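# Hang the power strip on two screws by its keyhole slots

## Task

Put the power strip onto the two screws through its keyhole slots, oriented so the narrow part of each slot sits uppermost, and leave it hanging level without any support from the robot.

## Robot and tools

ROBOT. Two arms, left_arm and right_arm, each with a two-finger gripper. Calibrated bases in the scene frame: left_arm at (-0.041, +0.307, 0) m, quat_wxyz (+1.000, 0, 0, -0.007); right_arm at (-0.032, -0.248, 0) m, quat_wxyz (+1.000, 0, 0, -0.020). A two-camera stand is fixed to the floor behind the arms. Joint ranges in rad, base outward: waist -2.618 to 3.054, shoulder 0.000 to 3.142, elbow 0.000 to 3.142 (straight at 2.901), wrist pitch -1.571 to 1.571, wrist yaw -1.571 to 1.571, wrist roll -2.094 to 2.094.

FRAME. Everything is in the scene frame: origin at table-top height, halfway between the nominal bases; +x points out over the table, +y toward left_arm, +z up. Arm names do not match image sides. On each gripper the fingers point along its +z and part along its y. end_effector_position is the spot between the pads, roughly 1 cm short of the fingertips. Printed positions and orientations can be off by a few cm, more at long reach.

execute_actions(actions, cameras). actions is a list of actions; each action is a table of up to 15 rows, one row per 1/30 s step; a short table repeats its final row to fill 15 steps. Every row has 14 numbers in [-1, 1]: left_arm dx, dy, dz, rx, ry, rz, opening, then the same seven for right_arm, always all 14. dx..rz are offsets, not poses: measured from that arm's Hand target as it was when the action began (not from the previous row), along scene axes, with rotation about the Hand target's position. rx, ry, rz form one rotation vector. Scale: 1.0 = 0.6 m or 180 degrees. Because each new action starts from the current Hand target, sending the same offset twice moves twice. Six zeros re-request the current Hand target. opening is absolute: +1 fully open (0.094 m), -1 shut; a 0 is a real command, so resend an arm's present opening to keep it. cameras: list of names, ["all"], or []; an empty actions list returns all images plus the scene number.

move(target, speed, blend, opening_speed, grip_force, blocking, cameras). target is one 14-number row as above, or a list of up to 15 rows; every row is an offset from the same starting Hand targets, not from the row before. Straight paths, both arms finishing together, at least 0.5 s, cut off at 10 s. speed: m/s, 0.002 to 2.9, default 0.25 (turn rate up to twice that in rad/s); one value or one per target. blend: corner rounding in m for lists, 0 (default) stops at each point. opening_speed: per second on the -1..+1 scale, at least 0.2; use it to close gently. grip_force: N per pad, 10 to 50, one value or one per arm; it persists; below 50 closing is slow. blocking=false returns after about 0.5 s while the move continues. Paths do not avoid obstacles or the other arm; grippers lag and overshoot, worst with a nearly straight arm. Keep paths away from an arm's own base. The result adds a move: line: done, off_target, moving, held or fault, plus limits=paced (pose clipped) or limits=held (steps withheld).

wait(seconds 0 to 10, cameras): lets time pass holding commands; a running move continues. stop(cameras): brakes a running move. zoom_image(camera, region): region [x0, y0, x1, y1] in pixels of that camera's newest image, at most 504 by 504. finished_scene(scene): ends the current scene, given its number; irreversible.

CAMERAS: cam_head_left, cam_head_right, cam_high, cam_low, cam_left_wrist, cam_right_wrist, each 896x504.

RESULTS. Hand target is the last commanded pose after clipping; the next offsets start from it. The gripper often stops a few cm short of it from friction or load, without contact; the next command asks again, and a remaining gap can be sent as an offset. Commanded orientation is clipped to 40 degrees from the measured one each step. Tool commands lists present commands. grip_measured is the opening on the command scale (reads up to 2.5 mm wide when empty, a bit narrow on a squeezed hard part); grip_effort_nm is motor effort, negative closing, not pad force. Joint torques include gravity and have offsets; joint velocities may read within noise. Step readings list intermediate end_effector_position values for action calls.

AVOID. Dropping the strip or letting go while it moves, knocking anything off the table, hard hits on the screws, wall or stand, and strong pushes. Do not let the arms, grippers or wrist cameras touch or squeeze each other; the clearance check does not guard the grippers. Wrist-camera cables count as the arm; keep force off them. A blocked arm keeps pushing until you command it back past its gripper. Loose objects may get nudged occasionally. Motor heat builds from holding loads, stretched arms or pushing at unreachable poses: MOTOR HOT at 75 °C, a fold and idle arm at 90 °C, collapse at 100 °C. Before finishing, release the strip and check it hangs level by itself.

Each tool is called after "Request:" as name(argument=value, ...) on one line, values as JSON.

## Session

Scene 1 done. Now look at scene 2.

Request:
execute_actions(actions=[], cameras=["all"])

Scene clock: 0.00 s.
left_arm: end_effector_position=(+0.1220, +0.1765, +0.3069) grip_measured=+1.000 grip_effort_nm=n/a end_effector_quat_wxyz=(+0.476, +0.055, +0.845, -0.236) | right_arm: end_effector_position=(+0.1898, -0.1885, +0.3682) grip_measured=+1.000 grip_effort_nm=n/a end_effector_quat_wxyz=(+0.507, -0.088, +0.850, +0.114)
Joint positions: left_arm=[-1.142 0.573 1.019 -0.984 -0.559 -0.701 0.094] | right_arm=[0.146 0.777 1.333 -1.043 -0.194 0.016 0.094]
Joint velocities: within noise
Joint torques (N m): no reading
Heat: left arm: 32 °C; right arm: 27 °C.
Hand target: left_arm +0.1215, +0.1797, +0.3072; +0.478, +0.055, +0.845, -0.233 | right_arm +0.1886, -0.1883, +0.3739; +0.515, -0.090, +0.845, +0.115
Tool commands: left_gripper/opening=+1.0 right_gripper/opening=+1.0

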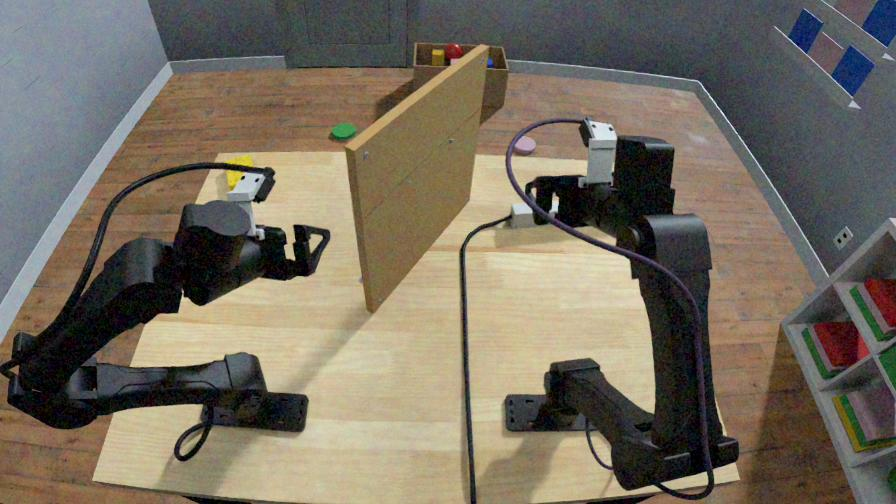

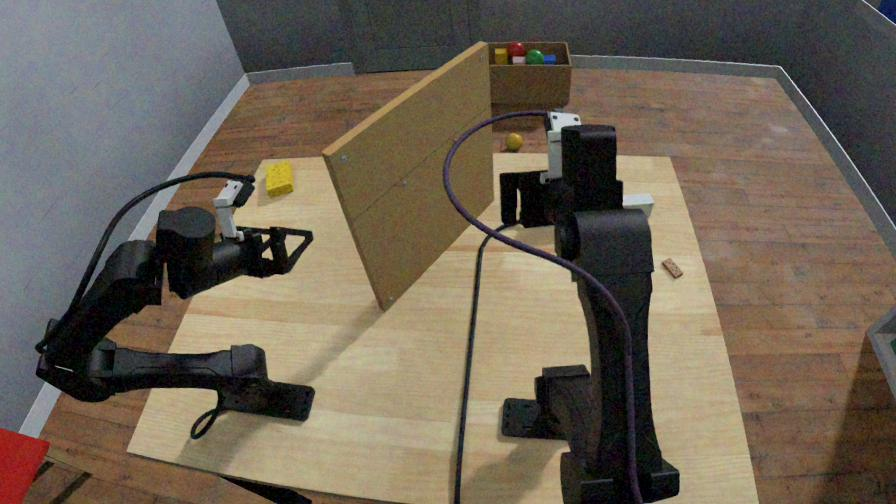

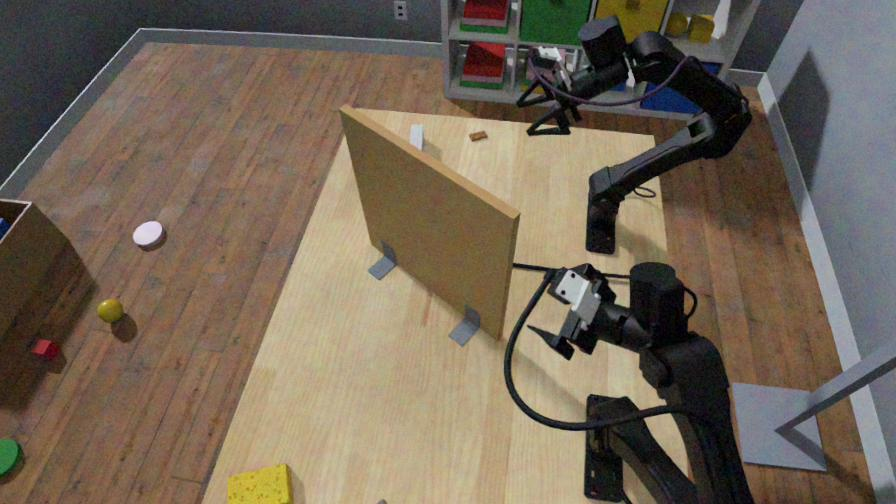

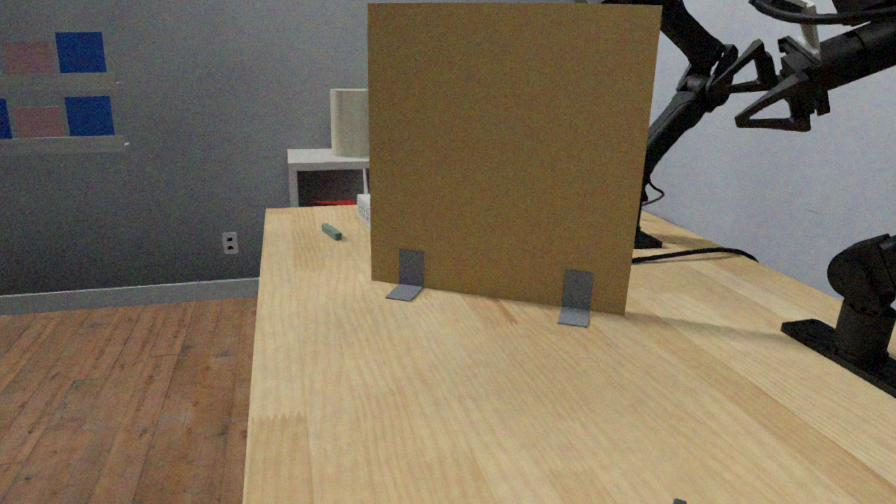

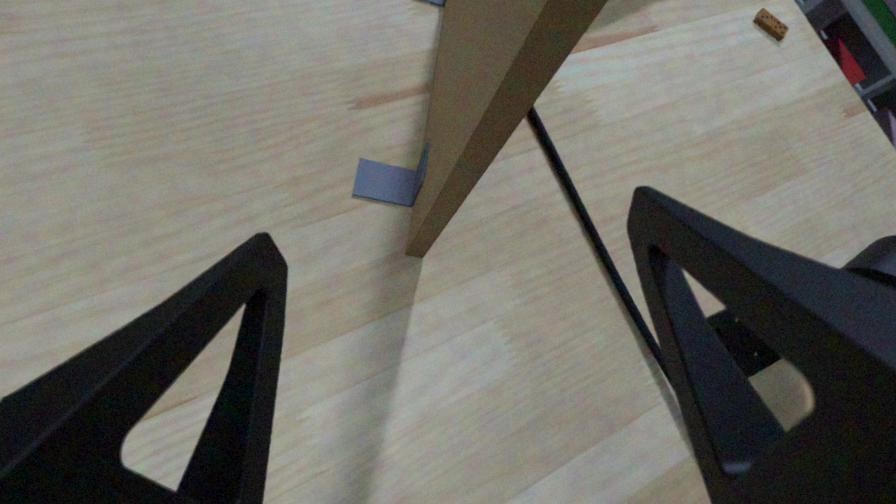

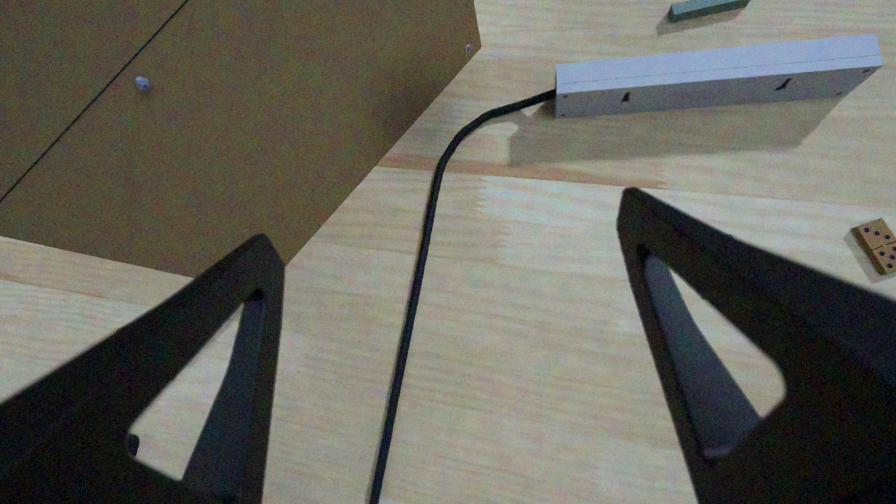

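Request:
zoom_image(camera="cam_right_wrist", region=[540, 20, 896, 140])

Request:
zoom_image(camera="cam_right_wrist", region=[590, 70, 690, 130])

Request:
zoom_image(camera="cam_right_wrist", region=[730, 55, 830, 115])

Request:
zoom_image(camera="cam_head_left", region=[440, 120, 640, 260])

Request:
zoom_image(camera="cam_low", region=[300, 170, 420, 260])

Scaled by 1.416 from the camera's 896x504 image, which has a finer 1280x720 frame.

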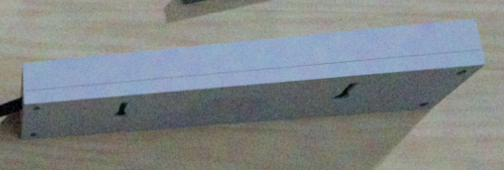

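Scaled by 5.040 from the camera's 896x504 image, which has a finer 1280x720 frame.

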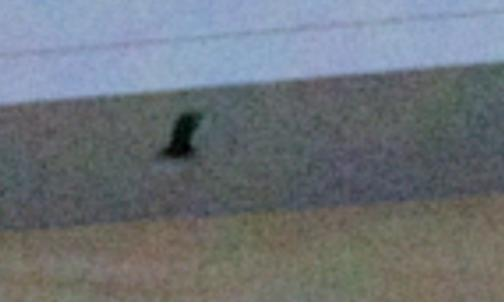

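Scaled by 5.040 from the camera's 896x504 image, which has a finer 1280x720 frame.

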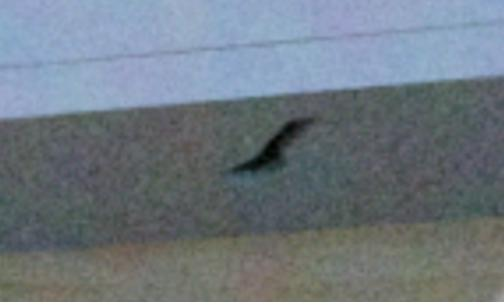

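Scaled by 2.520 from the camera's 896x504 image, which has a finer 1280x720 frame.

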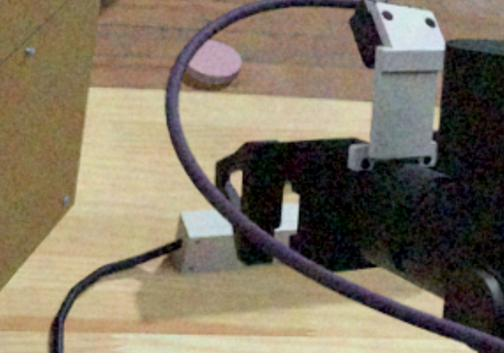

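Scaled by 4.200 from the camera's 896x504 image, which has a finer 1280x720 frame.

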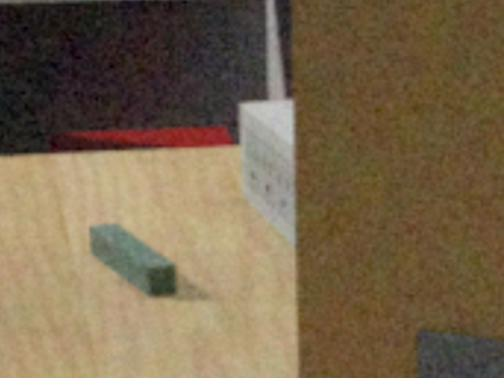

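Request:
zoom_image(camera="cam_head_left", region=[340, 40, 500, 220])

Request:
zoom_image(camera="cam_head_right", region=[320, 40, 500, 310])

Request:
zoom_image(camera="cam_right_wrist", region=[0, 0, 500, 290])

Scaled by 2.800 from the camera's 896x504 image, which has a finer 1280x720 frame.

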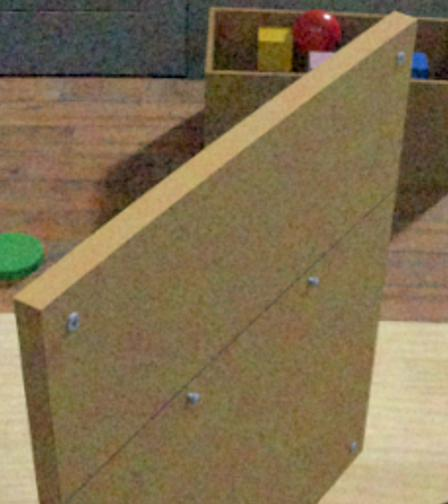

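Scaled by 1.867 from the camera's 896x504 image, which has a finer 1280x720 frame.

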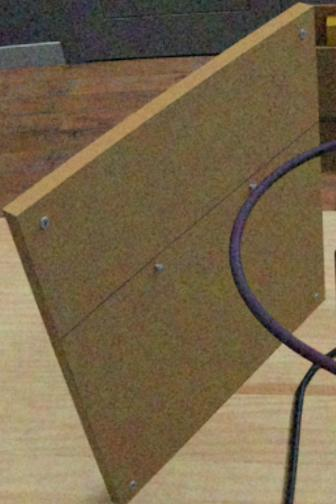

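Scaled by 1.008 from the camera's 896x504 image, which has a finer 1280x720 frame.

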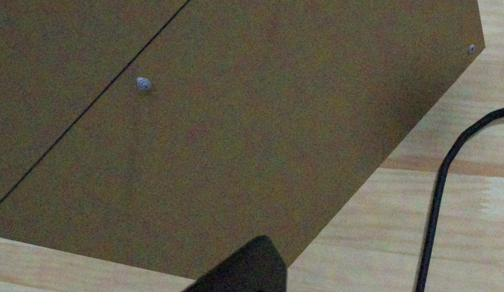

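Request:
zoom_image(camera="cam_right_wrist", region=[605, 80, 650, 110])

Request:
zoom_image(camera="cam_right_wrist", region=[760, 68, 805, 98])

Request:
zoom_image(camera="cam_head_right", region=[470, 160, 680, 280])

Scaled by 11.200 from the camera's 896x504 image, which has a finer 1280x720 frame.

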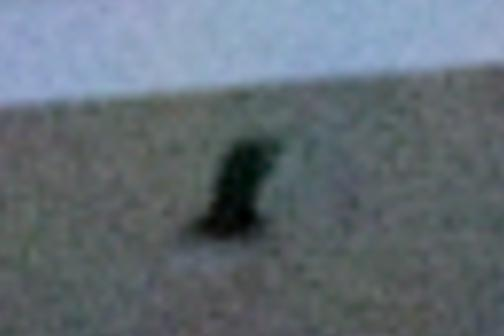

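Scaled by 11.200 from the camera's 896x504 image, which has a finer 1280x720 frame.

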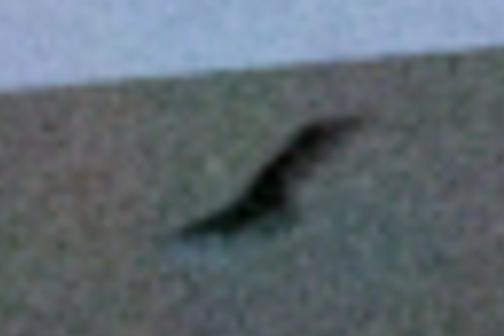

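Scaled by 2.400 from the camera's 896x504 image, which has a finer 1280x720 frame.

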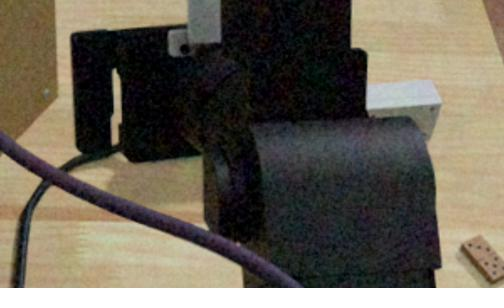

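Request:
execute_actions(actions=[], cameras=["cam_low", "cam_high"])

Request:
zoom_image(camera="cam_low", region=[345, 185, 385, 235])

Request:
zoom_image(camera="cam_high", region=[390, 100, 450, 160])

Scene clock: 40.97 s.
left_arm: end_effector_position=(+0.1220, +0.1765, +0.3069) grip_measured=+1.000 grip_effort_nm=0.00 end_effector_quat_wxyz=(+0.476, +0.055, +0.845, -0.236) | right_arm: end_effector_position=(+0.1898, -0.1885, +0.3682) grip_measured=+1.000 grip_effort_nm=0.01 end_effector_quat_wxyz=(+0.507, -0.088, +0.850, +0.114)
Joint positions: left_arm=[-1.142 0.573 1.019 -0.984 -0.559 -0.701 0.094] | right_arm=[0.146 0.777 1.333 -1.043 -0.194 0.016 0.094]
Joint velocities: within noise
Joint torques (N m): left_arm=[0.01 1.95 5.65 1.62 -0.24 0.01] | right_arm=[-0.09 0.7 4.89 1.65 -0.06 -0.01]
Heat: left arm: 34 °C; right arm: 29 °C.
Hand target: left_arm +0.1215, +0.1797, +0.3072; +0.478, +0.055, +0.845, -0.233 | right_arm +0.1886, -0.1883, +0.3739; +0.515, -0.090, +0.845, +0.115
Tool commands: left_gripper/opening=+1.0 right_gripper/opening=+1.0
Images, in order (width x height): cam_high 896x504, cam_low 896x504.

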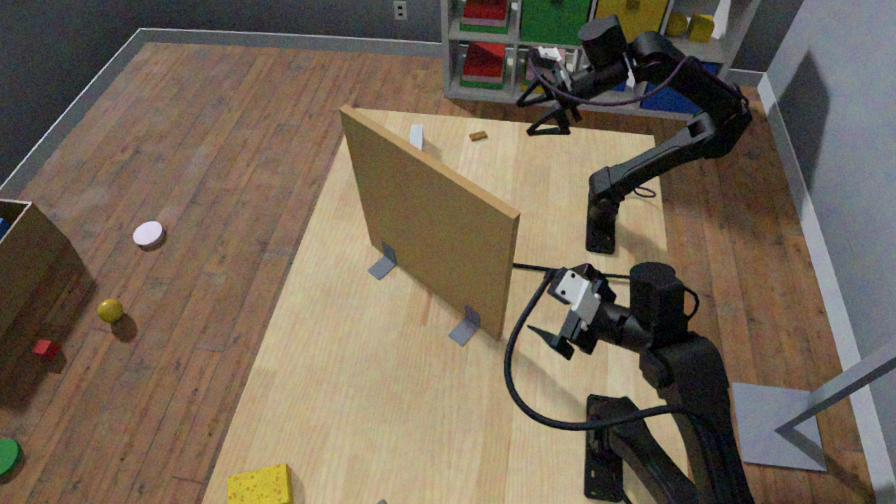

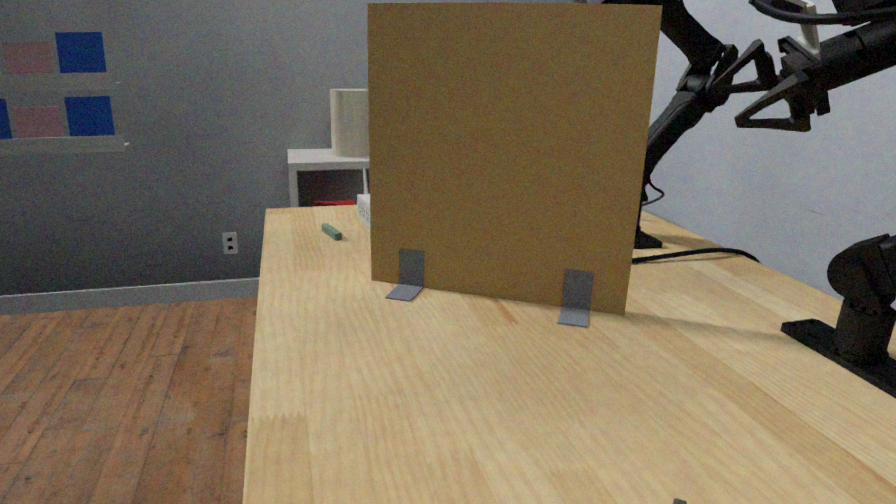

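Scaled by 10.080 from the camera's 896x504 image, which has a finer 1280x720 frame.

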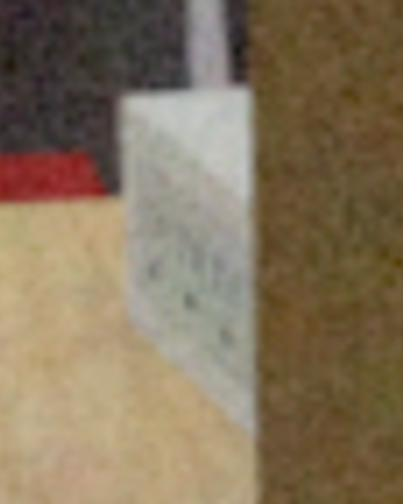

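Scaled by 8.400 from the camera's 896x504 image, which has a finer 1280x720 frame.

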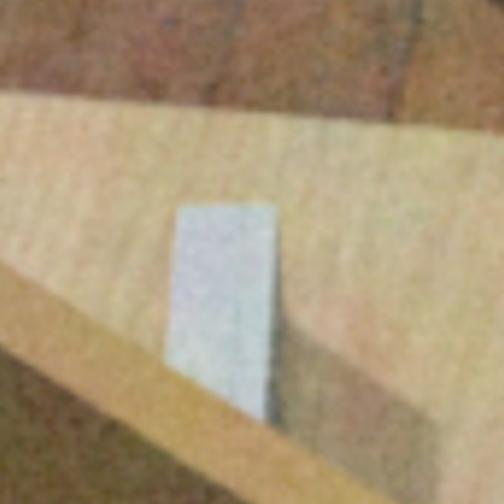

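Request:
move(target=[0, 0, 0, 0, 0, 0, 1.0, 0.2857, -0.1862, -0.3400, 0.1528, 0.3529, -0.4151, 0.6], speed=0.35, cameras=["cam_right_wrist", "cam_head_left", "cam_head_right"])

Scene clock: 75.27 s.
left_arm: end_effector_position=(+0.1220, +0.1765, +0.3069) grip_measured=+1.000 grip_effort_nm=0.00 end_effector_quat_wxyz=(+0.476, +0.055, +0.845, -0.236) | right_arm: end_effector_position=(+0.3593, -0.2993, +0.1658) grip_measured=+0.602 grip_effort_nm=-0.11 end_effector_quat_wxyz=(+0.016, +0.583, +0.812, +0.008)
Joint positions: left_arm=[-1.142 0.573 1.019 -0.984 -0.559 -0.701 0.094] | right_arm=[-0.092 2.05 2.063 -1.549 0.002 1.112 0.075]
Joint torques (N m): left_arm=[0.06 1.95 5.63 1.63 -0.23 0.01] | right_arm=[-0.12 -9.69 6.26 0.16 0.02 0.06]
Heat: left arm: 34 °C; right arm: 30 °C.
Hand target: left_arm +0.1215, +0.1797, +0.3072; +0.478, +0.055, +0.845, -0.233 | right_arm +0.3600, -0.3000, +0.1700; +0.000, +0.588, +0.809, -0.001
Off the commanded pose: left_arm 0.003 m, 0 deg | right_arm 0.004 m, 2 deg.
joint sent to its limit (right arm) — joint 4 (wrist pitch), lower limit. The joint targets still meet the commanded pose.
move: done
Images, in order (width x height): cam_head_left 896x504, cam_head_right 896x504, cam_right_wrist 896x504.

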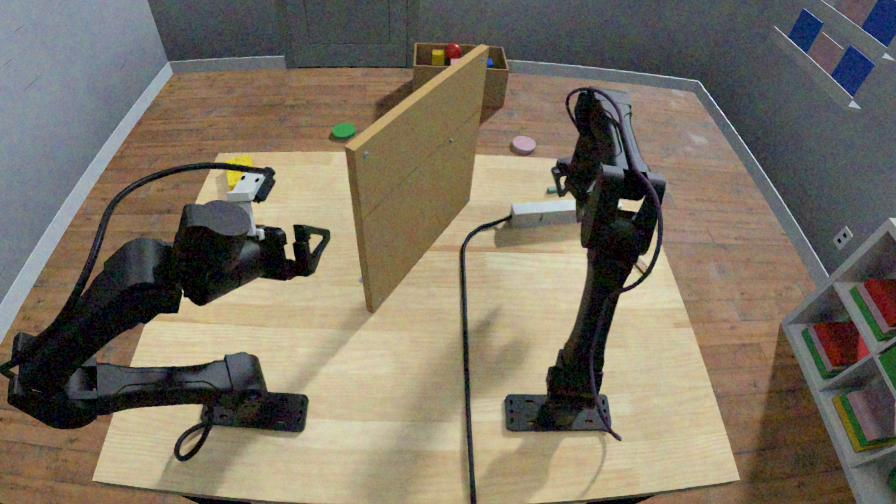

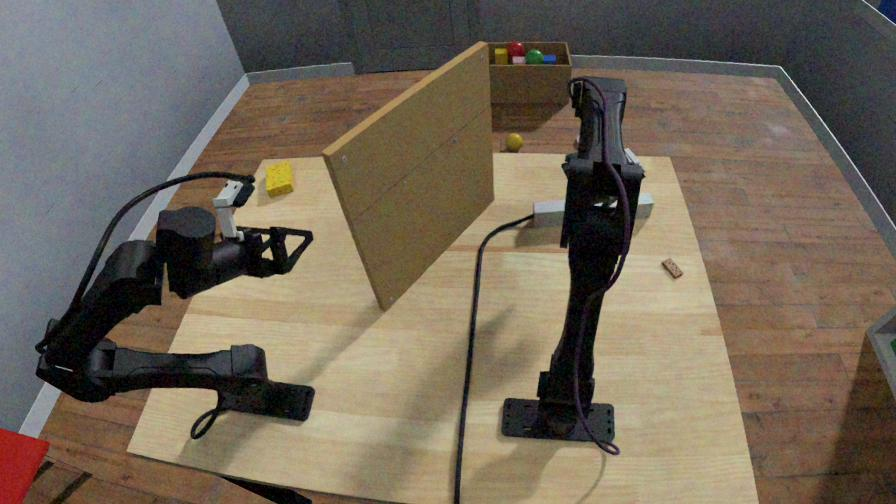

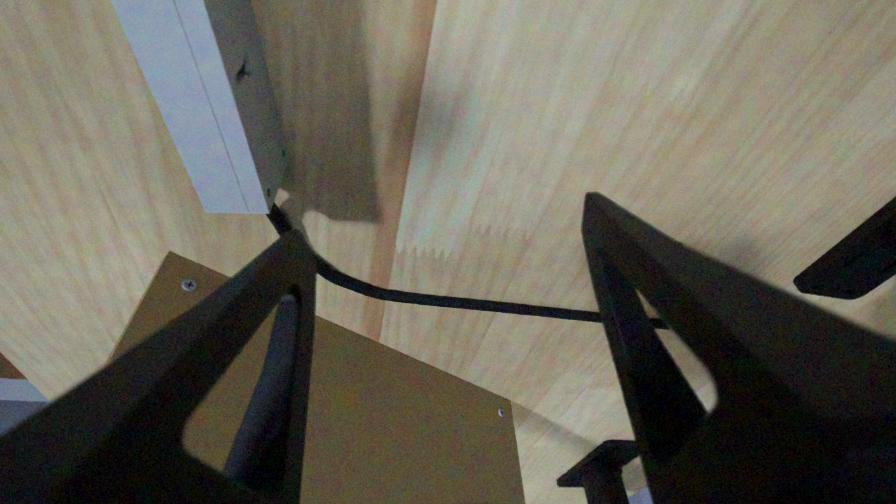

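Request:
move(target=[0, 0, 0, 0, 0, 0, 1.0, 0.1417, -0.0083, -0.06, 0, 0, -0.0111, 0.6], speed=0.2, cameras=["cam_right_wrist", "cam_head_right"])

Scene clock: 85.20 s.
left_arm: end_effector_position=(+0.1220, +0.1765, +0.3069) grip_measured=+1.000 grip_effort_nm=0.00 end_effector_quat_wxyz=(+0.476, +0.055, +0.845, -0.236) | right_arm: end_effector_position=(+0.4418, -0.3070, +0.1317) grip_measured=+0.602 grip_effort_nm=-0.11 end_effector_quat_wxyz=(+0.045, +0.599, +0.799, +0.025)
Joint positions: left_arm=[-1.142 0.573 1.019 -0.984 -0.559 -0.701 0.094] | right_arm=[-0.085 2.392 2.484 -1.559 0.001 1.161 0.075]
Joint torques (N m): left_arm=[0.08 1.95 5.67 1.63 -0.24 0] | right_arm=[0.29 -12.05 6.13 0.39 0.02 0.07]
Heat: left arm: 34 °C; right arm: 30 °C.
Hand target: left_arm +0.1215, +0.1797, +0.3072; +0.478, +0.055, +0.845, -0.233 | right_arm +0.4451, -0.3051, +0.1340; +0.000, +0.602, +0.798, -0.001
Off the commanded pose: left_arm 0.003 m, 0 deg | right_arm 0.004 m, 6 deg.
joint sent to its limit (right arm) — joint 4 (wrist pitch), lower limit. The joint targets are off in orientation, not in position.
move: off_target (right_arm)
Images, in order (width x height): cam_head_right 896x504, cam_right_wrist 896x504.

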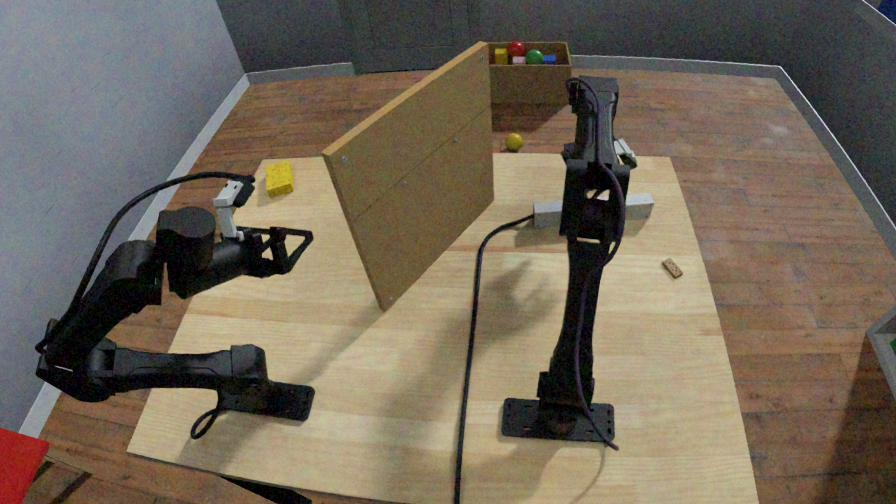

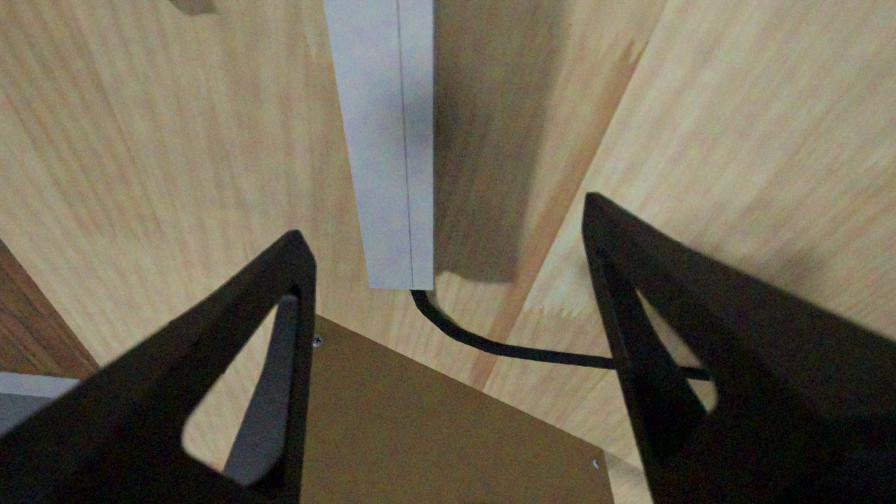

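Request:
move(target=[0, 0, 0, 0, 0, 0, 1.0, 0.055, -0.035, -0.11, 0, 0, 0, 0.9], speed=0.15, cameras=["cam_right_wrist"])

Scene clock: 92.77 s.
left_arm: end_effector_position=(+0.1220, +0.1765, +0.3069) grip_measured=+1.000 grip_effort_nm=0.00 end_effector_quat_wxyz=(+0.476, +0.055, +0.845, -0.236) | right_arm: end_effector_position=(+0.4753, -0.3246, +0.0667) grip_measured=+0.898 grip_effort_nm=0.12 end_effector_quat_wxyz=(+0.033, +0.603, +0.797, +0.018)
Joint positions: left_arm=[-1.142 0.573 1.019 -0.984 -0.559 -0.701 0.094] | right_arm=[-0.112 2.659 2.723 -1.561 0 1.144 0.089]
Joint torques (N m): left_arm=[0.06 1.96 5.61 1.63 -0.23 0.01] | right_arm=[-0.14 -13.33 6.19 0.34 0 -0.07]
Heat: left arm: 34 °C; right arm: 30 °C.
Hand target: left_arm +0.1215, +0.1797, +0.3072; +0.478, +0.055, +0.845, -0.233 | right_arm +0.4781, -0.3261, +0.0680; +0.000, +0.602, +0.798, -0.001
Off the commanded pose: left_arm 0.003 m, 0 deg | right_arm 0.003 m, 4 deg.
joint sent to its limit (right arm) — joint 4 (wrist pitch), lower limit. The joint targets are off in orientation, not in position.
move: off_target (right_arm)
Images, in order (width x height): cam_right_wrist 896x504.

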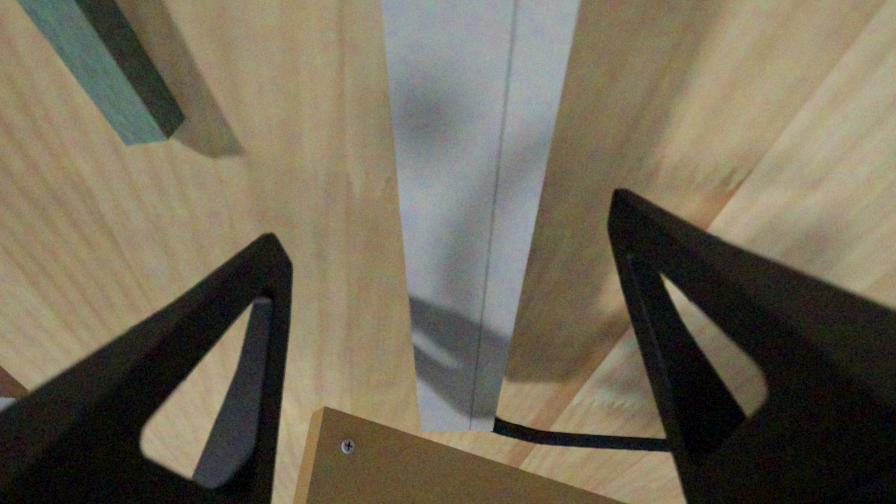

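Request:
move(target=[0, 0, 0, 0, 0, 0, 1.0, 0.003, -0.002, -0.045, 0, 0, 0, 0.9], speed=0.1)

Request:
move(target=[0, 0, 0, 0, 0, 0, 1.0, 0, 0, 0, 0, 0, 0, -0.45], speed=0.1, opening_speed=0.6, cameras=["cam_right_wrist", "cam_head_right"])

Scene clock: 95.73 s.
left_arm: end_effector_position=(+0.1220, +0.1765, +0.3069) grip_measured=+1.000 grip_effort_nm=0.00 end_effector_quat_wxyz=(+0.476, +0.055, +0.845, -0.236) | right_arm: end_effector_position=(+0.4776, -0.3249, +0.0427) grip_measured=+0.898 grip_effort_nm=0.12 end_effector_quat_wxyz=(+0.019, +0.602, +0.798, +0.010)
Joint positions: left_arm=[-1.142 0.573 1.019 -0.984 -0.559 -0.701 0.094] | right_arm=[-0.112 2.728 2.761 -1.561 0 1.142 0.089]
Joint torques (N m): left_arm=[0.05 1.96 5.64 1.64 -0.24 0.01] | right_arm=[-0.21 -13.07 6.23 0.32 0.03 -0.06]
Heat: left arm: 34 °C; right arm: 30 °C.
Hand target: left_arm +0.1215, +0.1797, +0.3072; +0.478, +0.055, +0.845, -0.233 | right_arm +0.4799, -0.3273, +0.0411; +0.000, +0.602, +0.798, -0.001
Off the commanded pose: left_arm 0.003 m, 0 deg | right_arm 0.004 m, 3 deg.
joint sent to its limit (right arm) — joint 4 (wrist pitch), lower limit. The joint targets are off in orientation, not in position.
move: off_target (right_arm)

Scene clock: 98.20 s.
left_arm: end_effector_position=(+0.1220, +0.1765, +0.3069) grip_measured=+1.000 grip_effort_nm=0.00 end_effector_quat_wxyz=(+0.476, +0.055, +0.845, -0.236) | right_arm: end_effector_position=(+0.4766, -0.3249, +0.0426) grip_measured=-0.285 grip_effort_nm=-1.02 end_effector_quat_wxyz=(+0.017, +0.603, +0.798, +0.010)
Joint positions: left_arm=[-1.142 0.573 1.019 -0.984 -0.559 -0.701 0.094] | right_arm=[-0.112 2.728 2.761 -1.565 -0.001 1.141 0.034]
Joint torques (N m): left_arm=[0.06 1.96 5.67 1.64 -0.24 0.01] | right_arm=[-0.2 -13.14 6.24 0.33 0.02 -0.05]
Heat: left arm: 34 °C; right arm: 31 °C.
Hand target: left_arm +0.1215, +0.1797, +0.3072; +0.478, +0.055, +0.845, -0.233 | right_arm +0.4799, -0.3272, +0.0411; +0.000, +0.602, +0.799, -0.001
Off the commanded pose: left_arm 0.003 m, 0 deg | right_arm 0.004 m, 2 deg.
joint sent to its limit (right arm) — joint 4 (wrist pitch), lower limit. The joint targets are off in orientation, not in position.
move: done
Images, in order (width x height): cam_head_right 896x504, cam_right_wrist 896x504.

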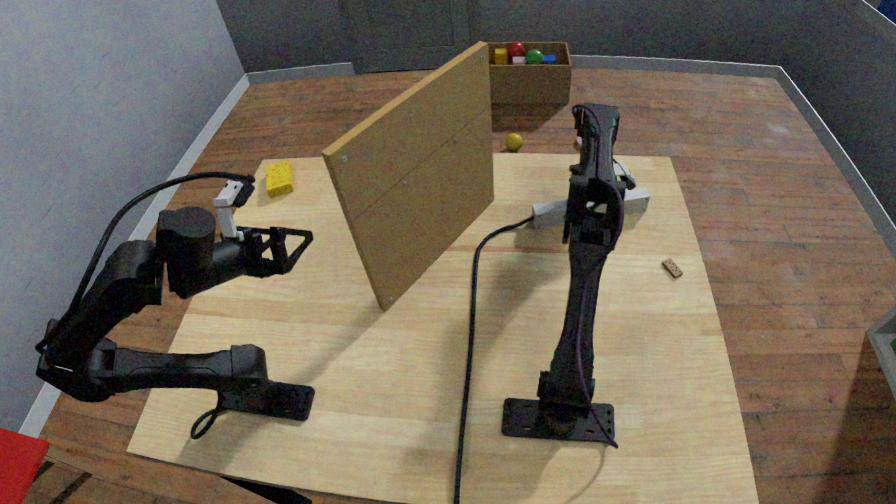

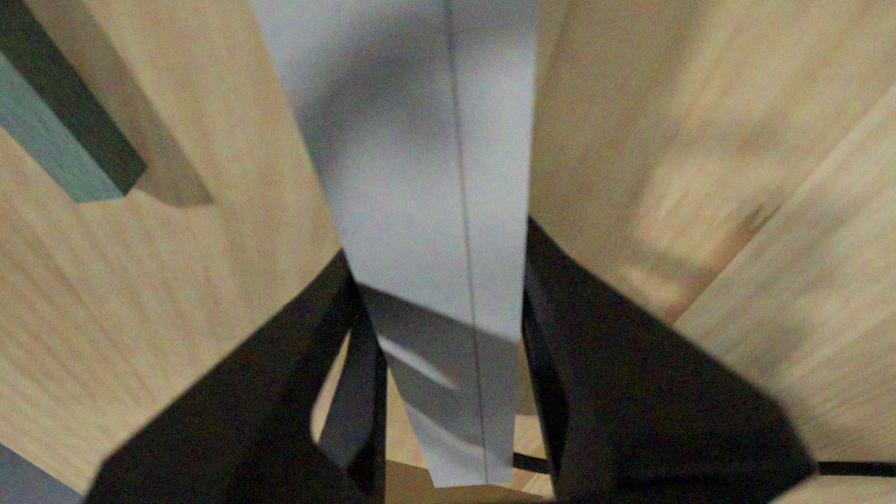

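Request:
move(target=[[0, 0, 0, 0, 0, 0, 1.0, -0.05, 0.005, 0.055, 0, 0, 0, -0.45], [0, 0, 0, 0, 0, 0, 1.0, -0.2167, 0.0533, 0.065, 0.0873, -0.3044, 0, -0.45]], speed=0.15, blend=[0.01, 0], cameras=["cam_right_wrist", "cam_head_right"])

Scene clock: 105.60 s.
left_arm: end_effector_position=(+0.1220, +0.1765, +0.3069) grip_measured=+1.000 grip_effort_nm=0.00 end_effector_quat_wxyz=(+0.476, +0.055, +0.845, -0.236) | right_arm: end_effector_position=(+0.3386, -0.2941, +0.0559) grip_measured=-0.292 grip_effort_nm=-1.03 end_effector_quat_wxyz=(+0.251, +0.554, +0.709, +0.357)
Joint positions: left_arm=[-1.142 0.573 1.019 -0.984 -0.559 -0.701 0.094] | right_arm=[-0.32 1.534 0.579 0.174 -0.5 1.178 0.033]
Joint torques (N m): left_arm=[0.03 1.94 5.67 1.64 -0.24 0.01] | right_arm=[-0.18 -8.18 4.44 1.88 -0.49 0.02]
Heat: left arm: 34 °C; right arm: 33 °C.
Hand target: left_arm +0.1215, +0.1797, +0.3072; +0.478, +0.055, +0.845, -0.233 | right_arm +0.3498, -0.2953, +0.0800; +0.287, +0.530, +0.702, +0.380
Off the commanded pose: left_arm 0.003 m, 0 deg | right_arm 0.027 m, 6 deg.
move: off_target (right_arm)
Images, in order (width x height): cam_head_right 896x504, cam_right_wrist 896x504.

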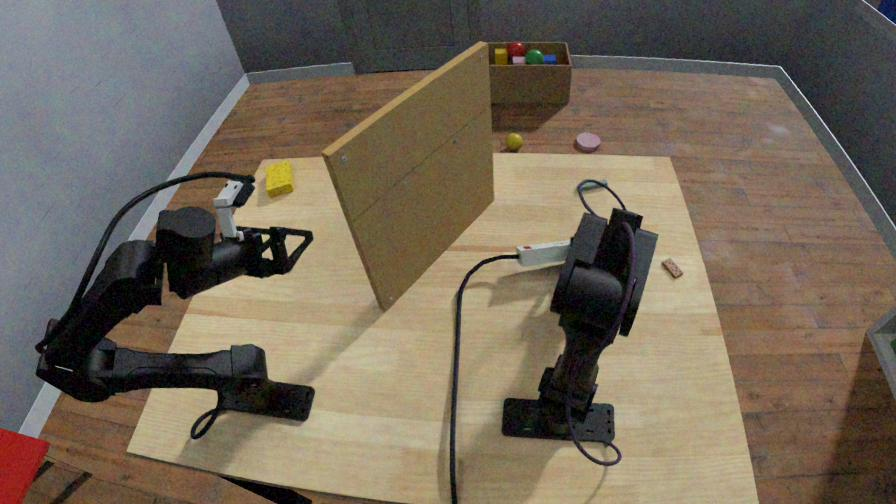

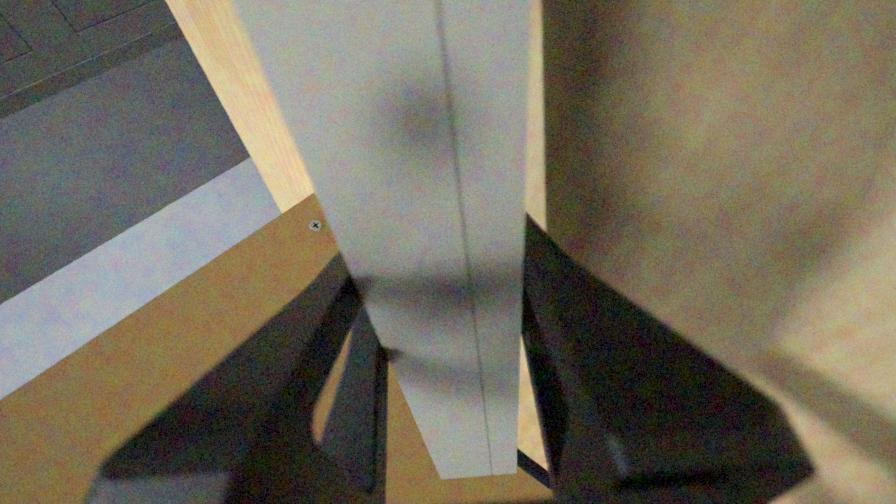

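Request:
move(target=[0, 0, 0, 0, 0, 0, 1.0, 0, 0, -0.0333, 0.0153, -0.0534, 0, -0.45], speed=0.08, cameras=["cam_high", "cam_head_right"])

Scene clock: 109.43 s.
left_arm: end_effector_position=(+0.1220, +0.1765, +0.3069) grip_measured=+1.000 grip_effort_nm=0.00 end_effector_quat_wxyz=(+0.476, +0.055, +0.845, -0.236) | right_arm: end_effector_position=(+0.3432, -0.2937, +0.0479) grip_measured=-0.293 grip_effort_nm=-1.03 end_effector_quat_wxyz=(+0.311, +0.519, +0.673, +0.426)
Joint positions: left_arm=[-1.142 0.573 1.019 -0.984 -0.559 -0.701 0.094] | right_arm=[-0.356 1.675 0.411 0.698 -0.597 1.254 0.033]
Joint torques (N m): left_arm=[0.09 1.95 5.65 1.63 -0.24 0.01] | right_arm=[-0.32 -5.3 3.56 2.05 -0.41 0.05]
Heat: left arm: 34 °C; right arm: 32 °C.
Hand target: left_arm +0.1215, +0.1797, +0.3072; +0.478, +0.055, +0.845, -0.233 | right_arm +0.3498, -0.2953, +0.0601; +0.332, +0.502, +0.666, +0.440
Off the commanded pose: left_arm 0.003 m, 0 deg | right_arm 0.014 m, 4 deg.
move: off_target (right_arm)
Images, in order (width x height): cam_head_right 896x504, cam_high 896x504.

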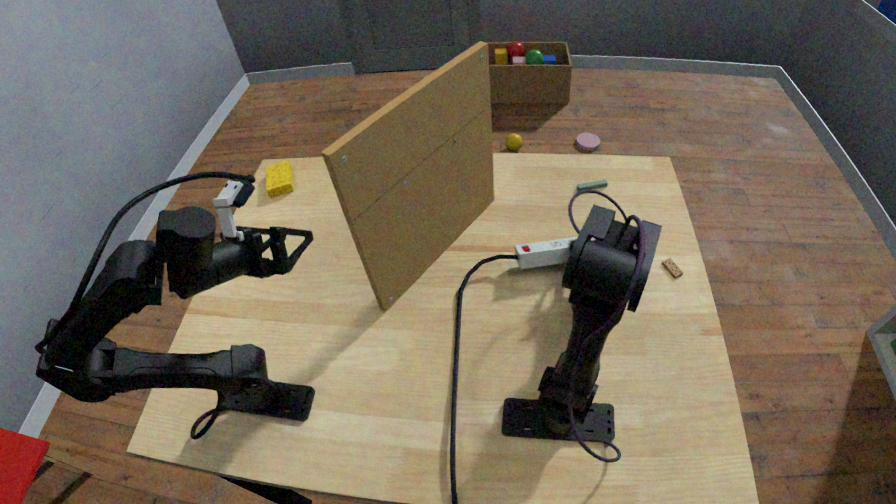

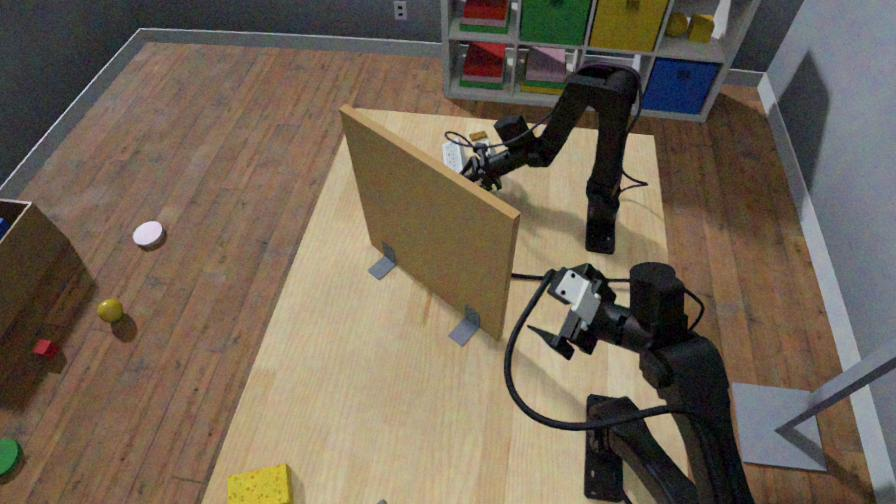

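Request:
move(target=[0, 0, 0, 0, 0, 0, 1.0, 0, 0, -0.0167, -0.002, 0.006, 0, -0.45], speed=0.05)

Scene clock: 111.20 s.
left_arm: end_effector_position=(+0.1220, +0.1765, +0.3069) grip_measured=+1.000 grip_effort_nm=0.00 end_effector_quat_wxyz=(+0.476, +0.055, +0.845, -0.236) | right_arm: end_effector_position=(+0.3455, -0.2946, +0.0444) grip_measured=-0.293 grip_effort_nm=-1.03 end_effector_quat_wxyz=(+0.316, +0.514, +0.674, +0.426)
Joint positions: left_arm=[-1.142 0.573 1.019 -0.984 -0.559 -0.701 0.094] | right_arm=[-0.356 1.708 0.411 0.739 -0.598 1.245 0.033]
Joint torques (N m): left_arm=[0.06 1.98 5.63 1.64 -0.23 0] | right_arm=[-0.06 -5.01 3.48 1.86 -0.27 0.06]
Heat: left arm: 34 °C; right arm: 32 °C.
Hand target: left_arm +0.1215, +0.1797, +0.3072; +0.478, +0.055, +0.845, -0.233 | right_arm +0.3498, -0.2953, +0.0500; +0.327, +0.506, +0.670, +0.433
Off the commanded pose: left_arm 0.003 m, 0 deg | right_arm 0.007 m, 2 deg.
move: done

Request:
move(target=[0, 0, 0, 0, 0, 0, 1.0, 0, 0, -0.0133, 0, 0, 0, -0.45], speed=0.05)

Request:
move(target=[0, 0, 0, 0, 0, 0, 1.0, 0, 0, -0.01, 0, 0, 0, -0.45], speed=0.05, cameras=["cam_head_right"])

Request:
zoom_image(camera="cam_head_right", region=[490, 200, 670, 310])

Scene clock: 113.47 s.
left_arm: end_effector_position=(+0.1220, +0.1765, +0.3069) grip_measured=+1.000 grip_effort_nm=0.01 end_effector_quat_wxyz=(+0.476, +0.055, +0.845, -0.236) | right_arm: end_effector_position=(+0.3489, -0.2960, +0.0411) grip_measured=-0.293 grip_effort_nm=-1.03 end_effector_quat_wxyz=(+0.325, +0.507, +0.675, +0.426)
Joint positions: left_arm=[-1.142 0.573 1.019 -0.984 -0.559 -0.701 0.094] | right_arm=[-0.356 1.749 0.411 0.799 -0.598 1.238 0.033]
Joint torques (N m): left_arm=[0.06 1.95 5.64 1.65 -0.24 0.01] | right_arm=[-0.03 -5 2.85 1.79 -0.27 0.14]
Heat: left arm: 34 °C; right arm: 31 °C.
Hand target: left_arm +0.1215, +0.1797, +0.3072; +0.478, +0.055, +0.845, -0.233 | right_arm +0.3499, -0.2953, +0.0421; +0.327, +0.506, +0.670, +0.433
Off the commanded pose: left_arm 0.003 m, 0 deg | right_arm 0.001 m, 1 deg.
move: done

Scene clock: 114.33 s.
left_arm: end_effector_position=(+0.1220, +0.1765, +0.3069) grip_measured=+1.000 grip_effort_nm=0.00 end_effector_quat_wxyz=(+0.476, +0.055, +0.845, -0.236) | right_arm: end_effector_position=(+0.3506, -0.2954, +0.0396) grip_measured=-0.293 grip_effort_nm=-1.03 end_effector_quat_wxyz=(+0.331, +0.500, +0.674, +0.431)
Joint positions: left_arm=[-1.142 0.573 1.019 -0.984 -0.559 -0.701 0.094] | right_arm=[-0.356 1.78 0.406 0.854 -0.606 1.238 0.033]
Joint torques (N m): left_arm=[0.08 1.95 5.65 1.64 -0.23 0] | right_arm=[-0.01 -4.88 2.76 1.64 -0.19 0.14]
Heat: left arm: 34 °C; right arm: 31 °C.
Hand target: left_arm +0.1215, +0.1797, +0.3072; +0.478, +0.055, +0.845, -0.233 | right_arm +0.3499, -0.2953, +0.0361; +0.327, +0.505, +0.670, +0.433
Off the commanded pose: left_arm 0.003 m, 0 deg | right_arm 0.004 m, 1 deg.
move: done
Images, in order (width x height): cam_head_right 896x504.

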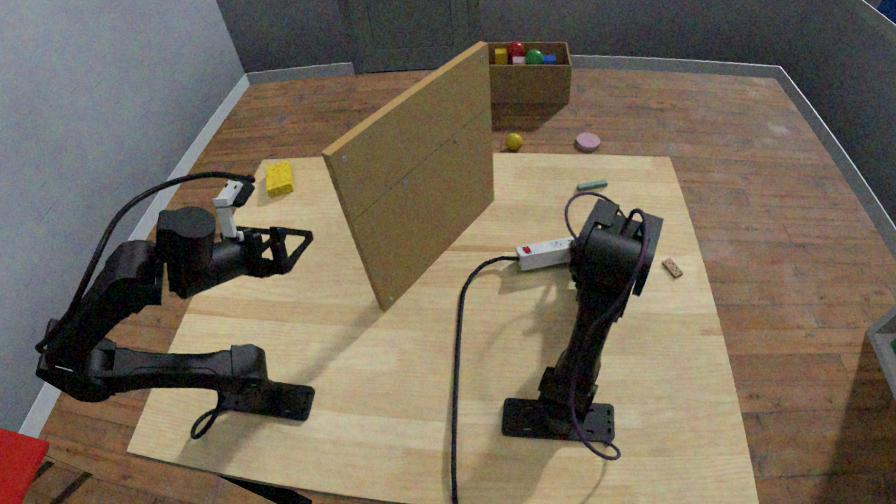

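Scaled by 2.800 from the camera's 896x504 image, which has a finer 1280x720 frame.

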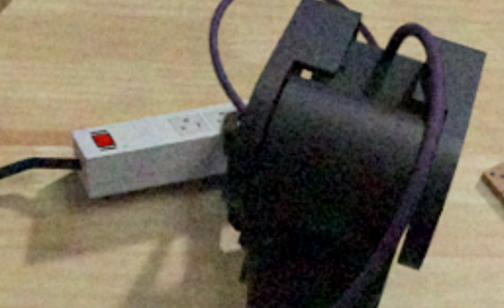

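Request:
move(target=[0, 0, 0, 0, 0, 0, 1.0, 0, 0, 0.005, 0, 0, 0, -0.08], speed=0.05, opening_speed=0.3)

Request:
move(target=[0, 0, 0, 0, 0, 0, 1.0, -0.09, -0.026, 0.045, 0, 0, 0, -0.08], speed=0.06, cameras=["cam_head_right", "cam_right_wrist"])

Request:
zoom_image(camera="cam_head_right", region=[490, 200, 670, 310])

Scene clock: 117.00 s.
left_arm: end_effector_position=(+0.1220, +0.1765, +0.3069) grip_measured=+1.000 grip_effort_nm=0.00 end_effector_quat_wxyz=(+0.476, +0.055, +0.845, -0.236) | right_arm: end_effector_position=(+0.3506, -0.2954, +0.0396) grip_measured=-0.082 grip_effort_nm=0.12 end_effector_quat_wxyz=(+0.328, +0.505, +0.670, +0.434)
Joint positions: left_arm=[-1.142 0.573 1.019 -0.984 -0.559 -0.701 0.094] | right_arm=[-0.356 1.78 0.406 0.854 -0.606 1.254 0.043]
Joint torques (N m): left_arm=[0.03 1.94 5.64 1.65 -0.23 0.01] | right_arm=[-0.03 -6.06 2.89 1.47 -0.18 0]
Heat: left arm: 34 °C; right arm: 31 °C.
Hand target: left_arm +0.1215, +0.1797, +0.3072; +0.478, +0.055, +0.845, -0.233 | right_arm +0.3499, -0.2954, +0.0391; +0.327, +0.506, +0.670, +0.433
Off the commanded pose: left_arm 0.003 m, 0 deg | right_arm 0.001 m, 0 deg.
move: done

Scene clock: 118.83 s.
left_arm: end_effector_position=(+0.1220, +0.1765, +0.3069) grip_measured=+1.000 grip_effort_nm=0.00 end_effector_quat_wxyz=(+0.476, +0.055, +0.845, -0.236) | right_arm: end_effector_position=(+0.2966, -0.3121, +0.0596) grip_measured=-0.082 grip_effort_nm=0.12 end_effector_quat_wxyz=(+0.320, +0.518, +0.667, +0.430)
Joint positions: left_arm=[-1.142 0.573 1.019 -0.984 -0.559 -0.701 0.094] | right_arm=[-0.527 1.486 0.299 0.574 -0.738 1.15 0.043]
Joint torques (N m): left_arm=[0.06 1.96 5.64 1.64 -0.24 0] | right_arm=[-0.31 -6.01 3.45 1.35 -0.41 -0.12]
Heat: left arm: 34 °C; right arm: 31 °C.
Hand target: left_arm +0.1215, +0.1797, +0.3072; +0.478, +0.055, +0.845, -0.233 | right_arm +0.2958, -0.3109, +0.0660; +0.327, +0.506, +0.670, +0.433
Off the commanded pose: left_arm 0.003 m, 0 deg | right_arm 0.007 m, 2 deg.
move: done
Images, in order (width x height): cam_head_right 896x504, cam_right_wrist 896x504.

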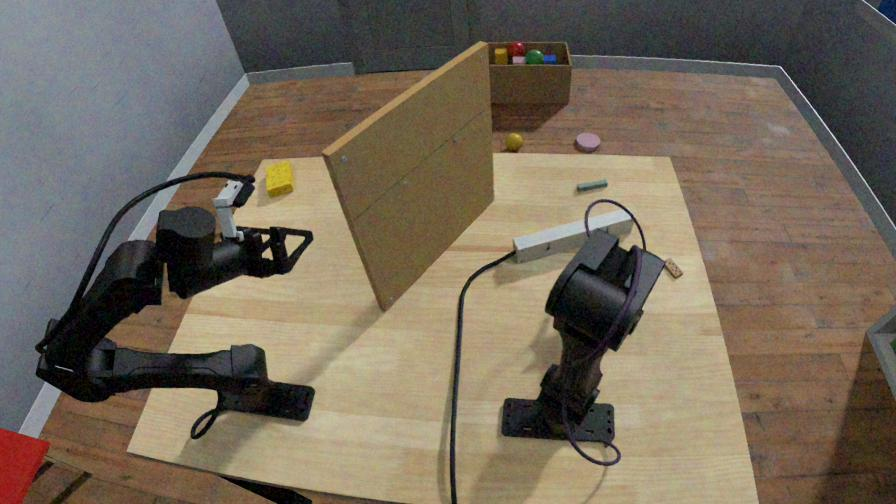

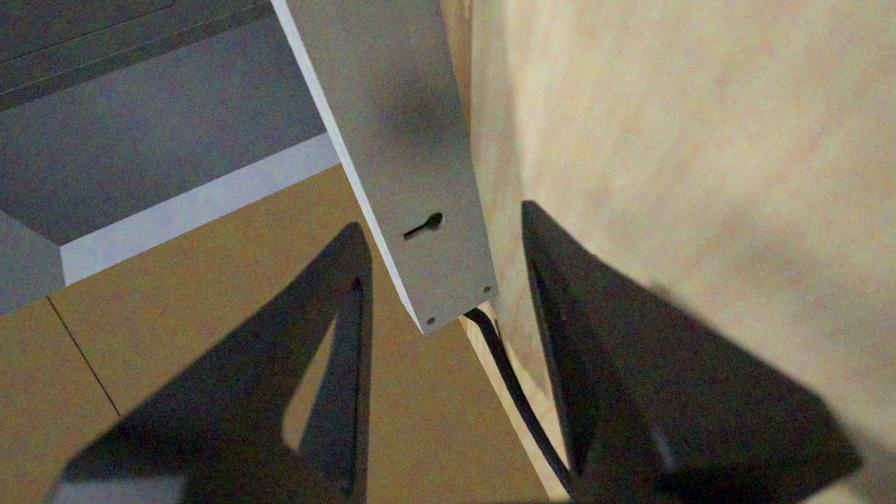

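Scaled by 2.800 from the camera's 896x504 image, which has a finer 1280x720 frame.

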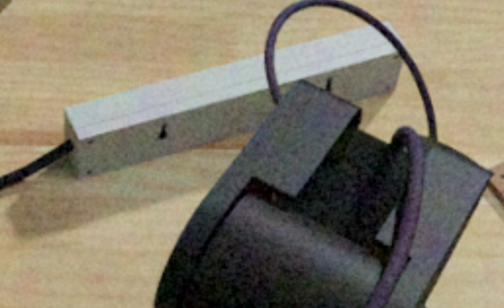

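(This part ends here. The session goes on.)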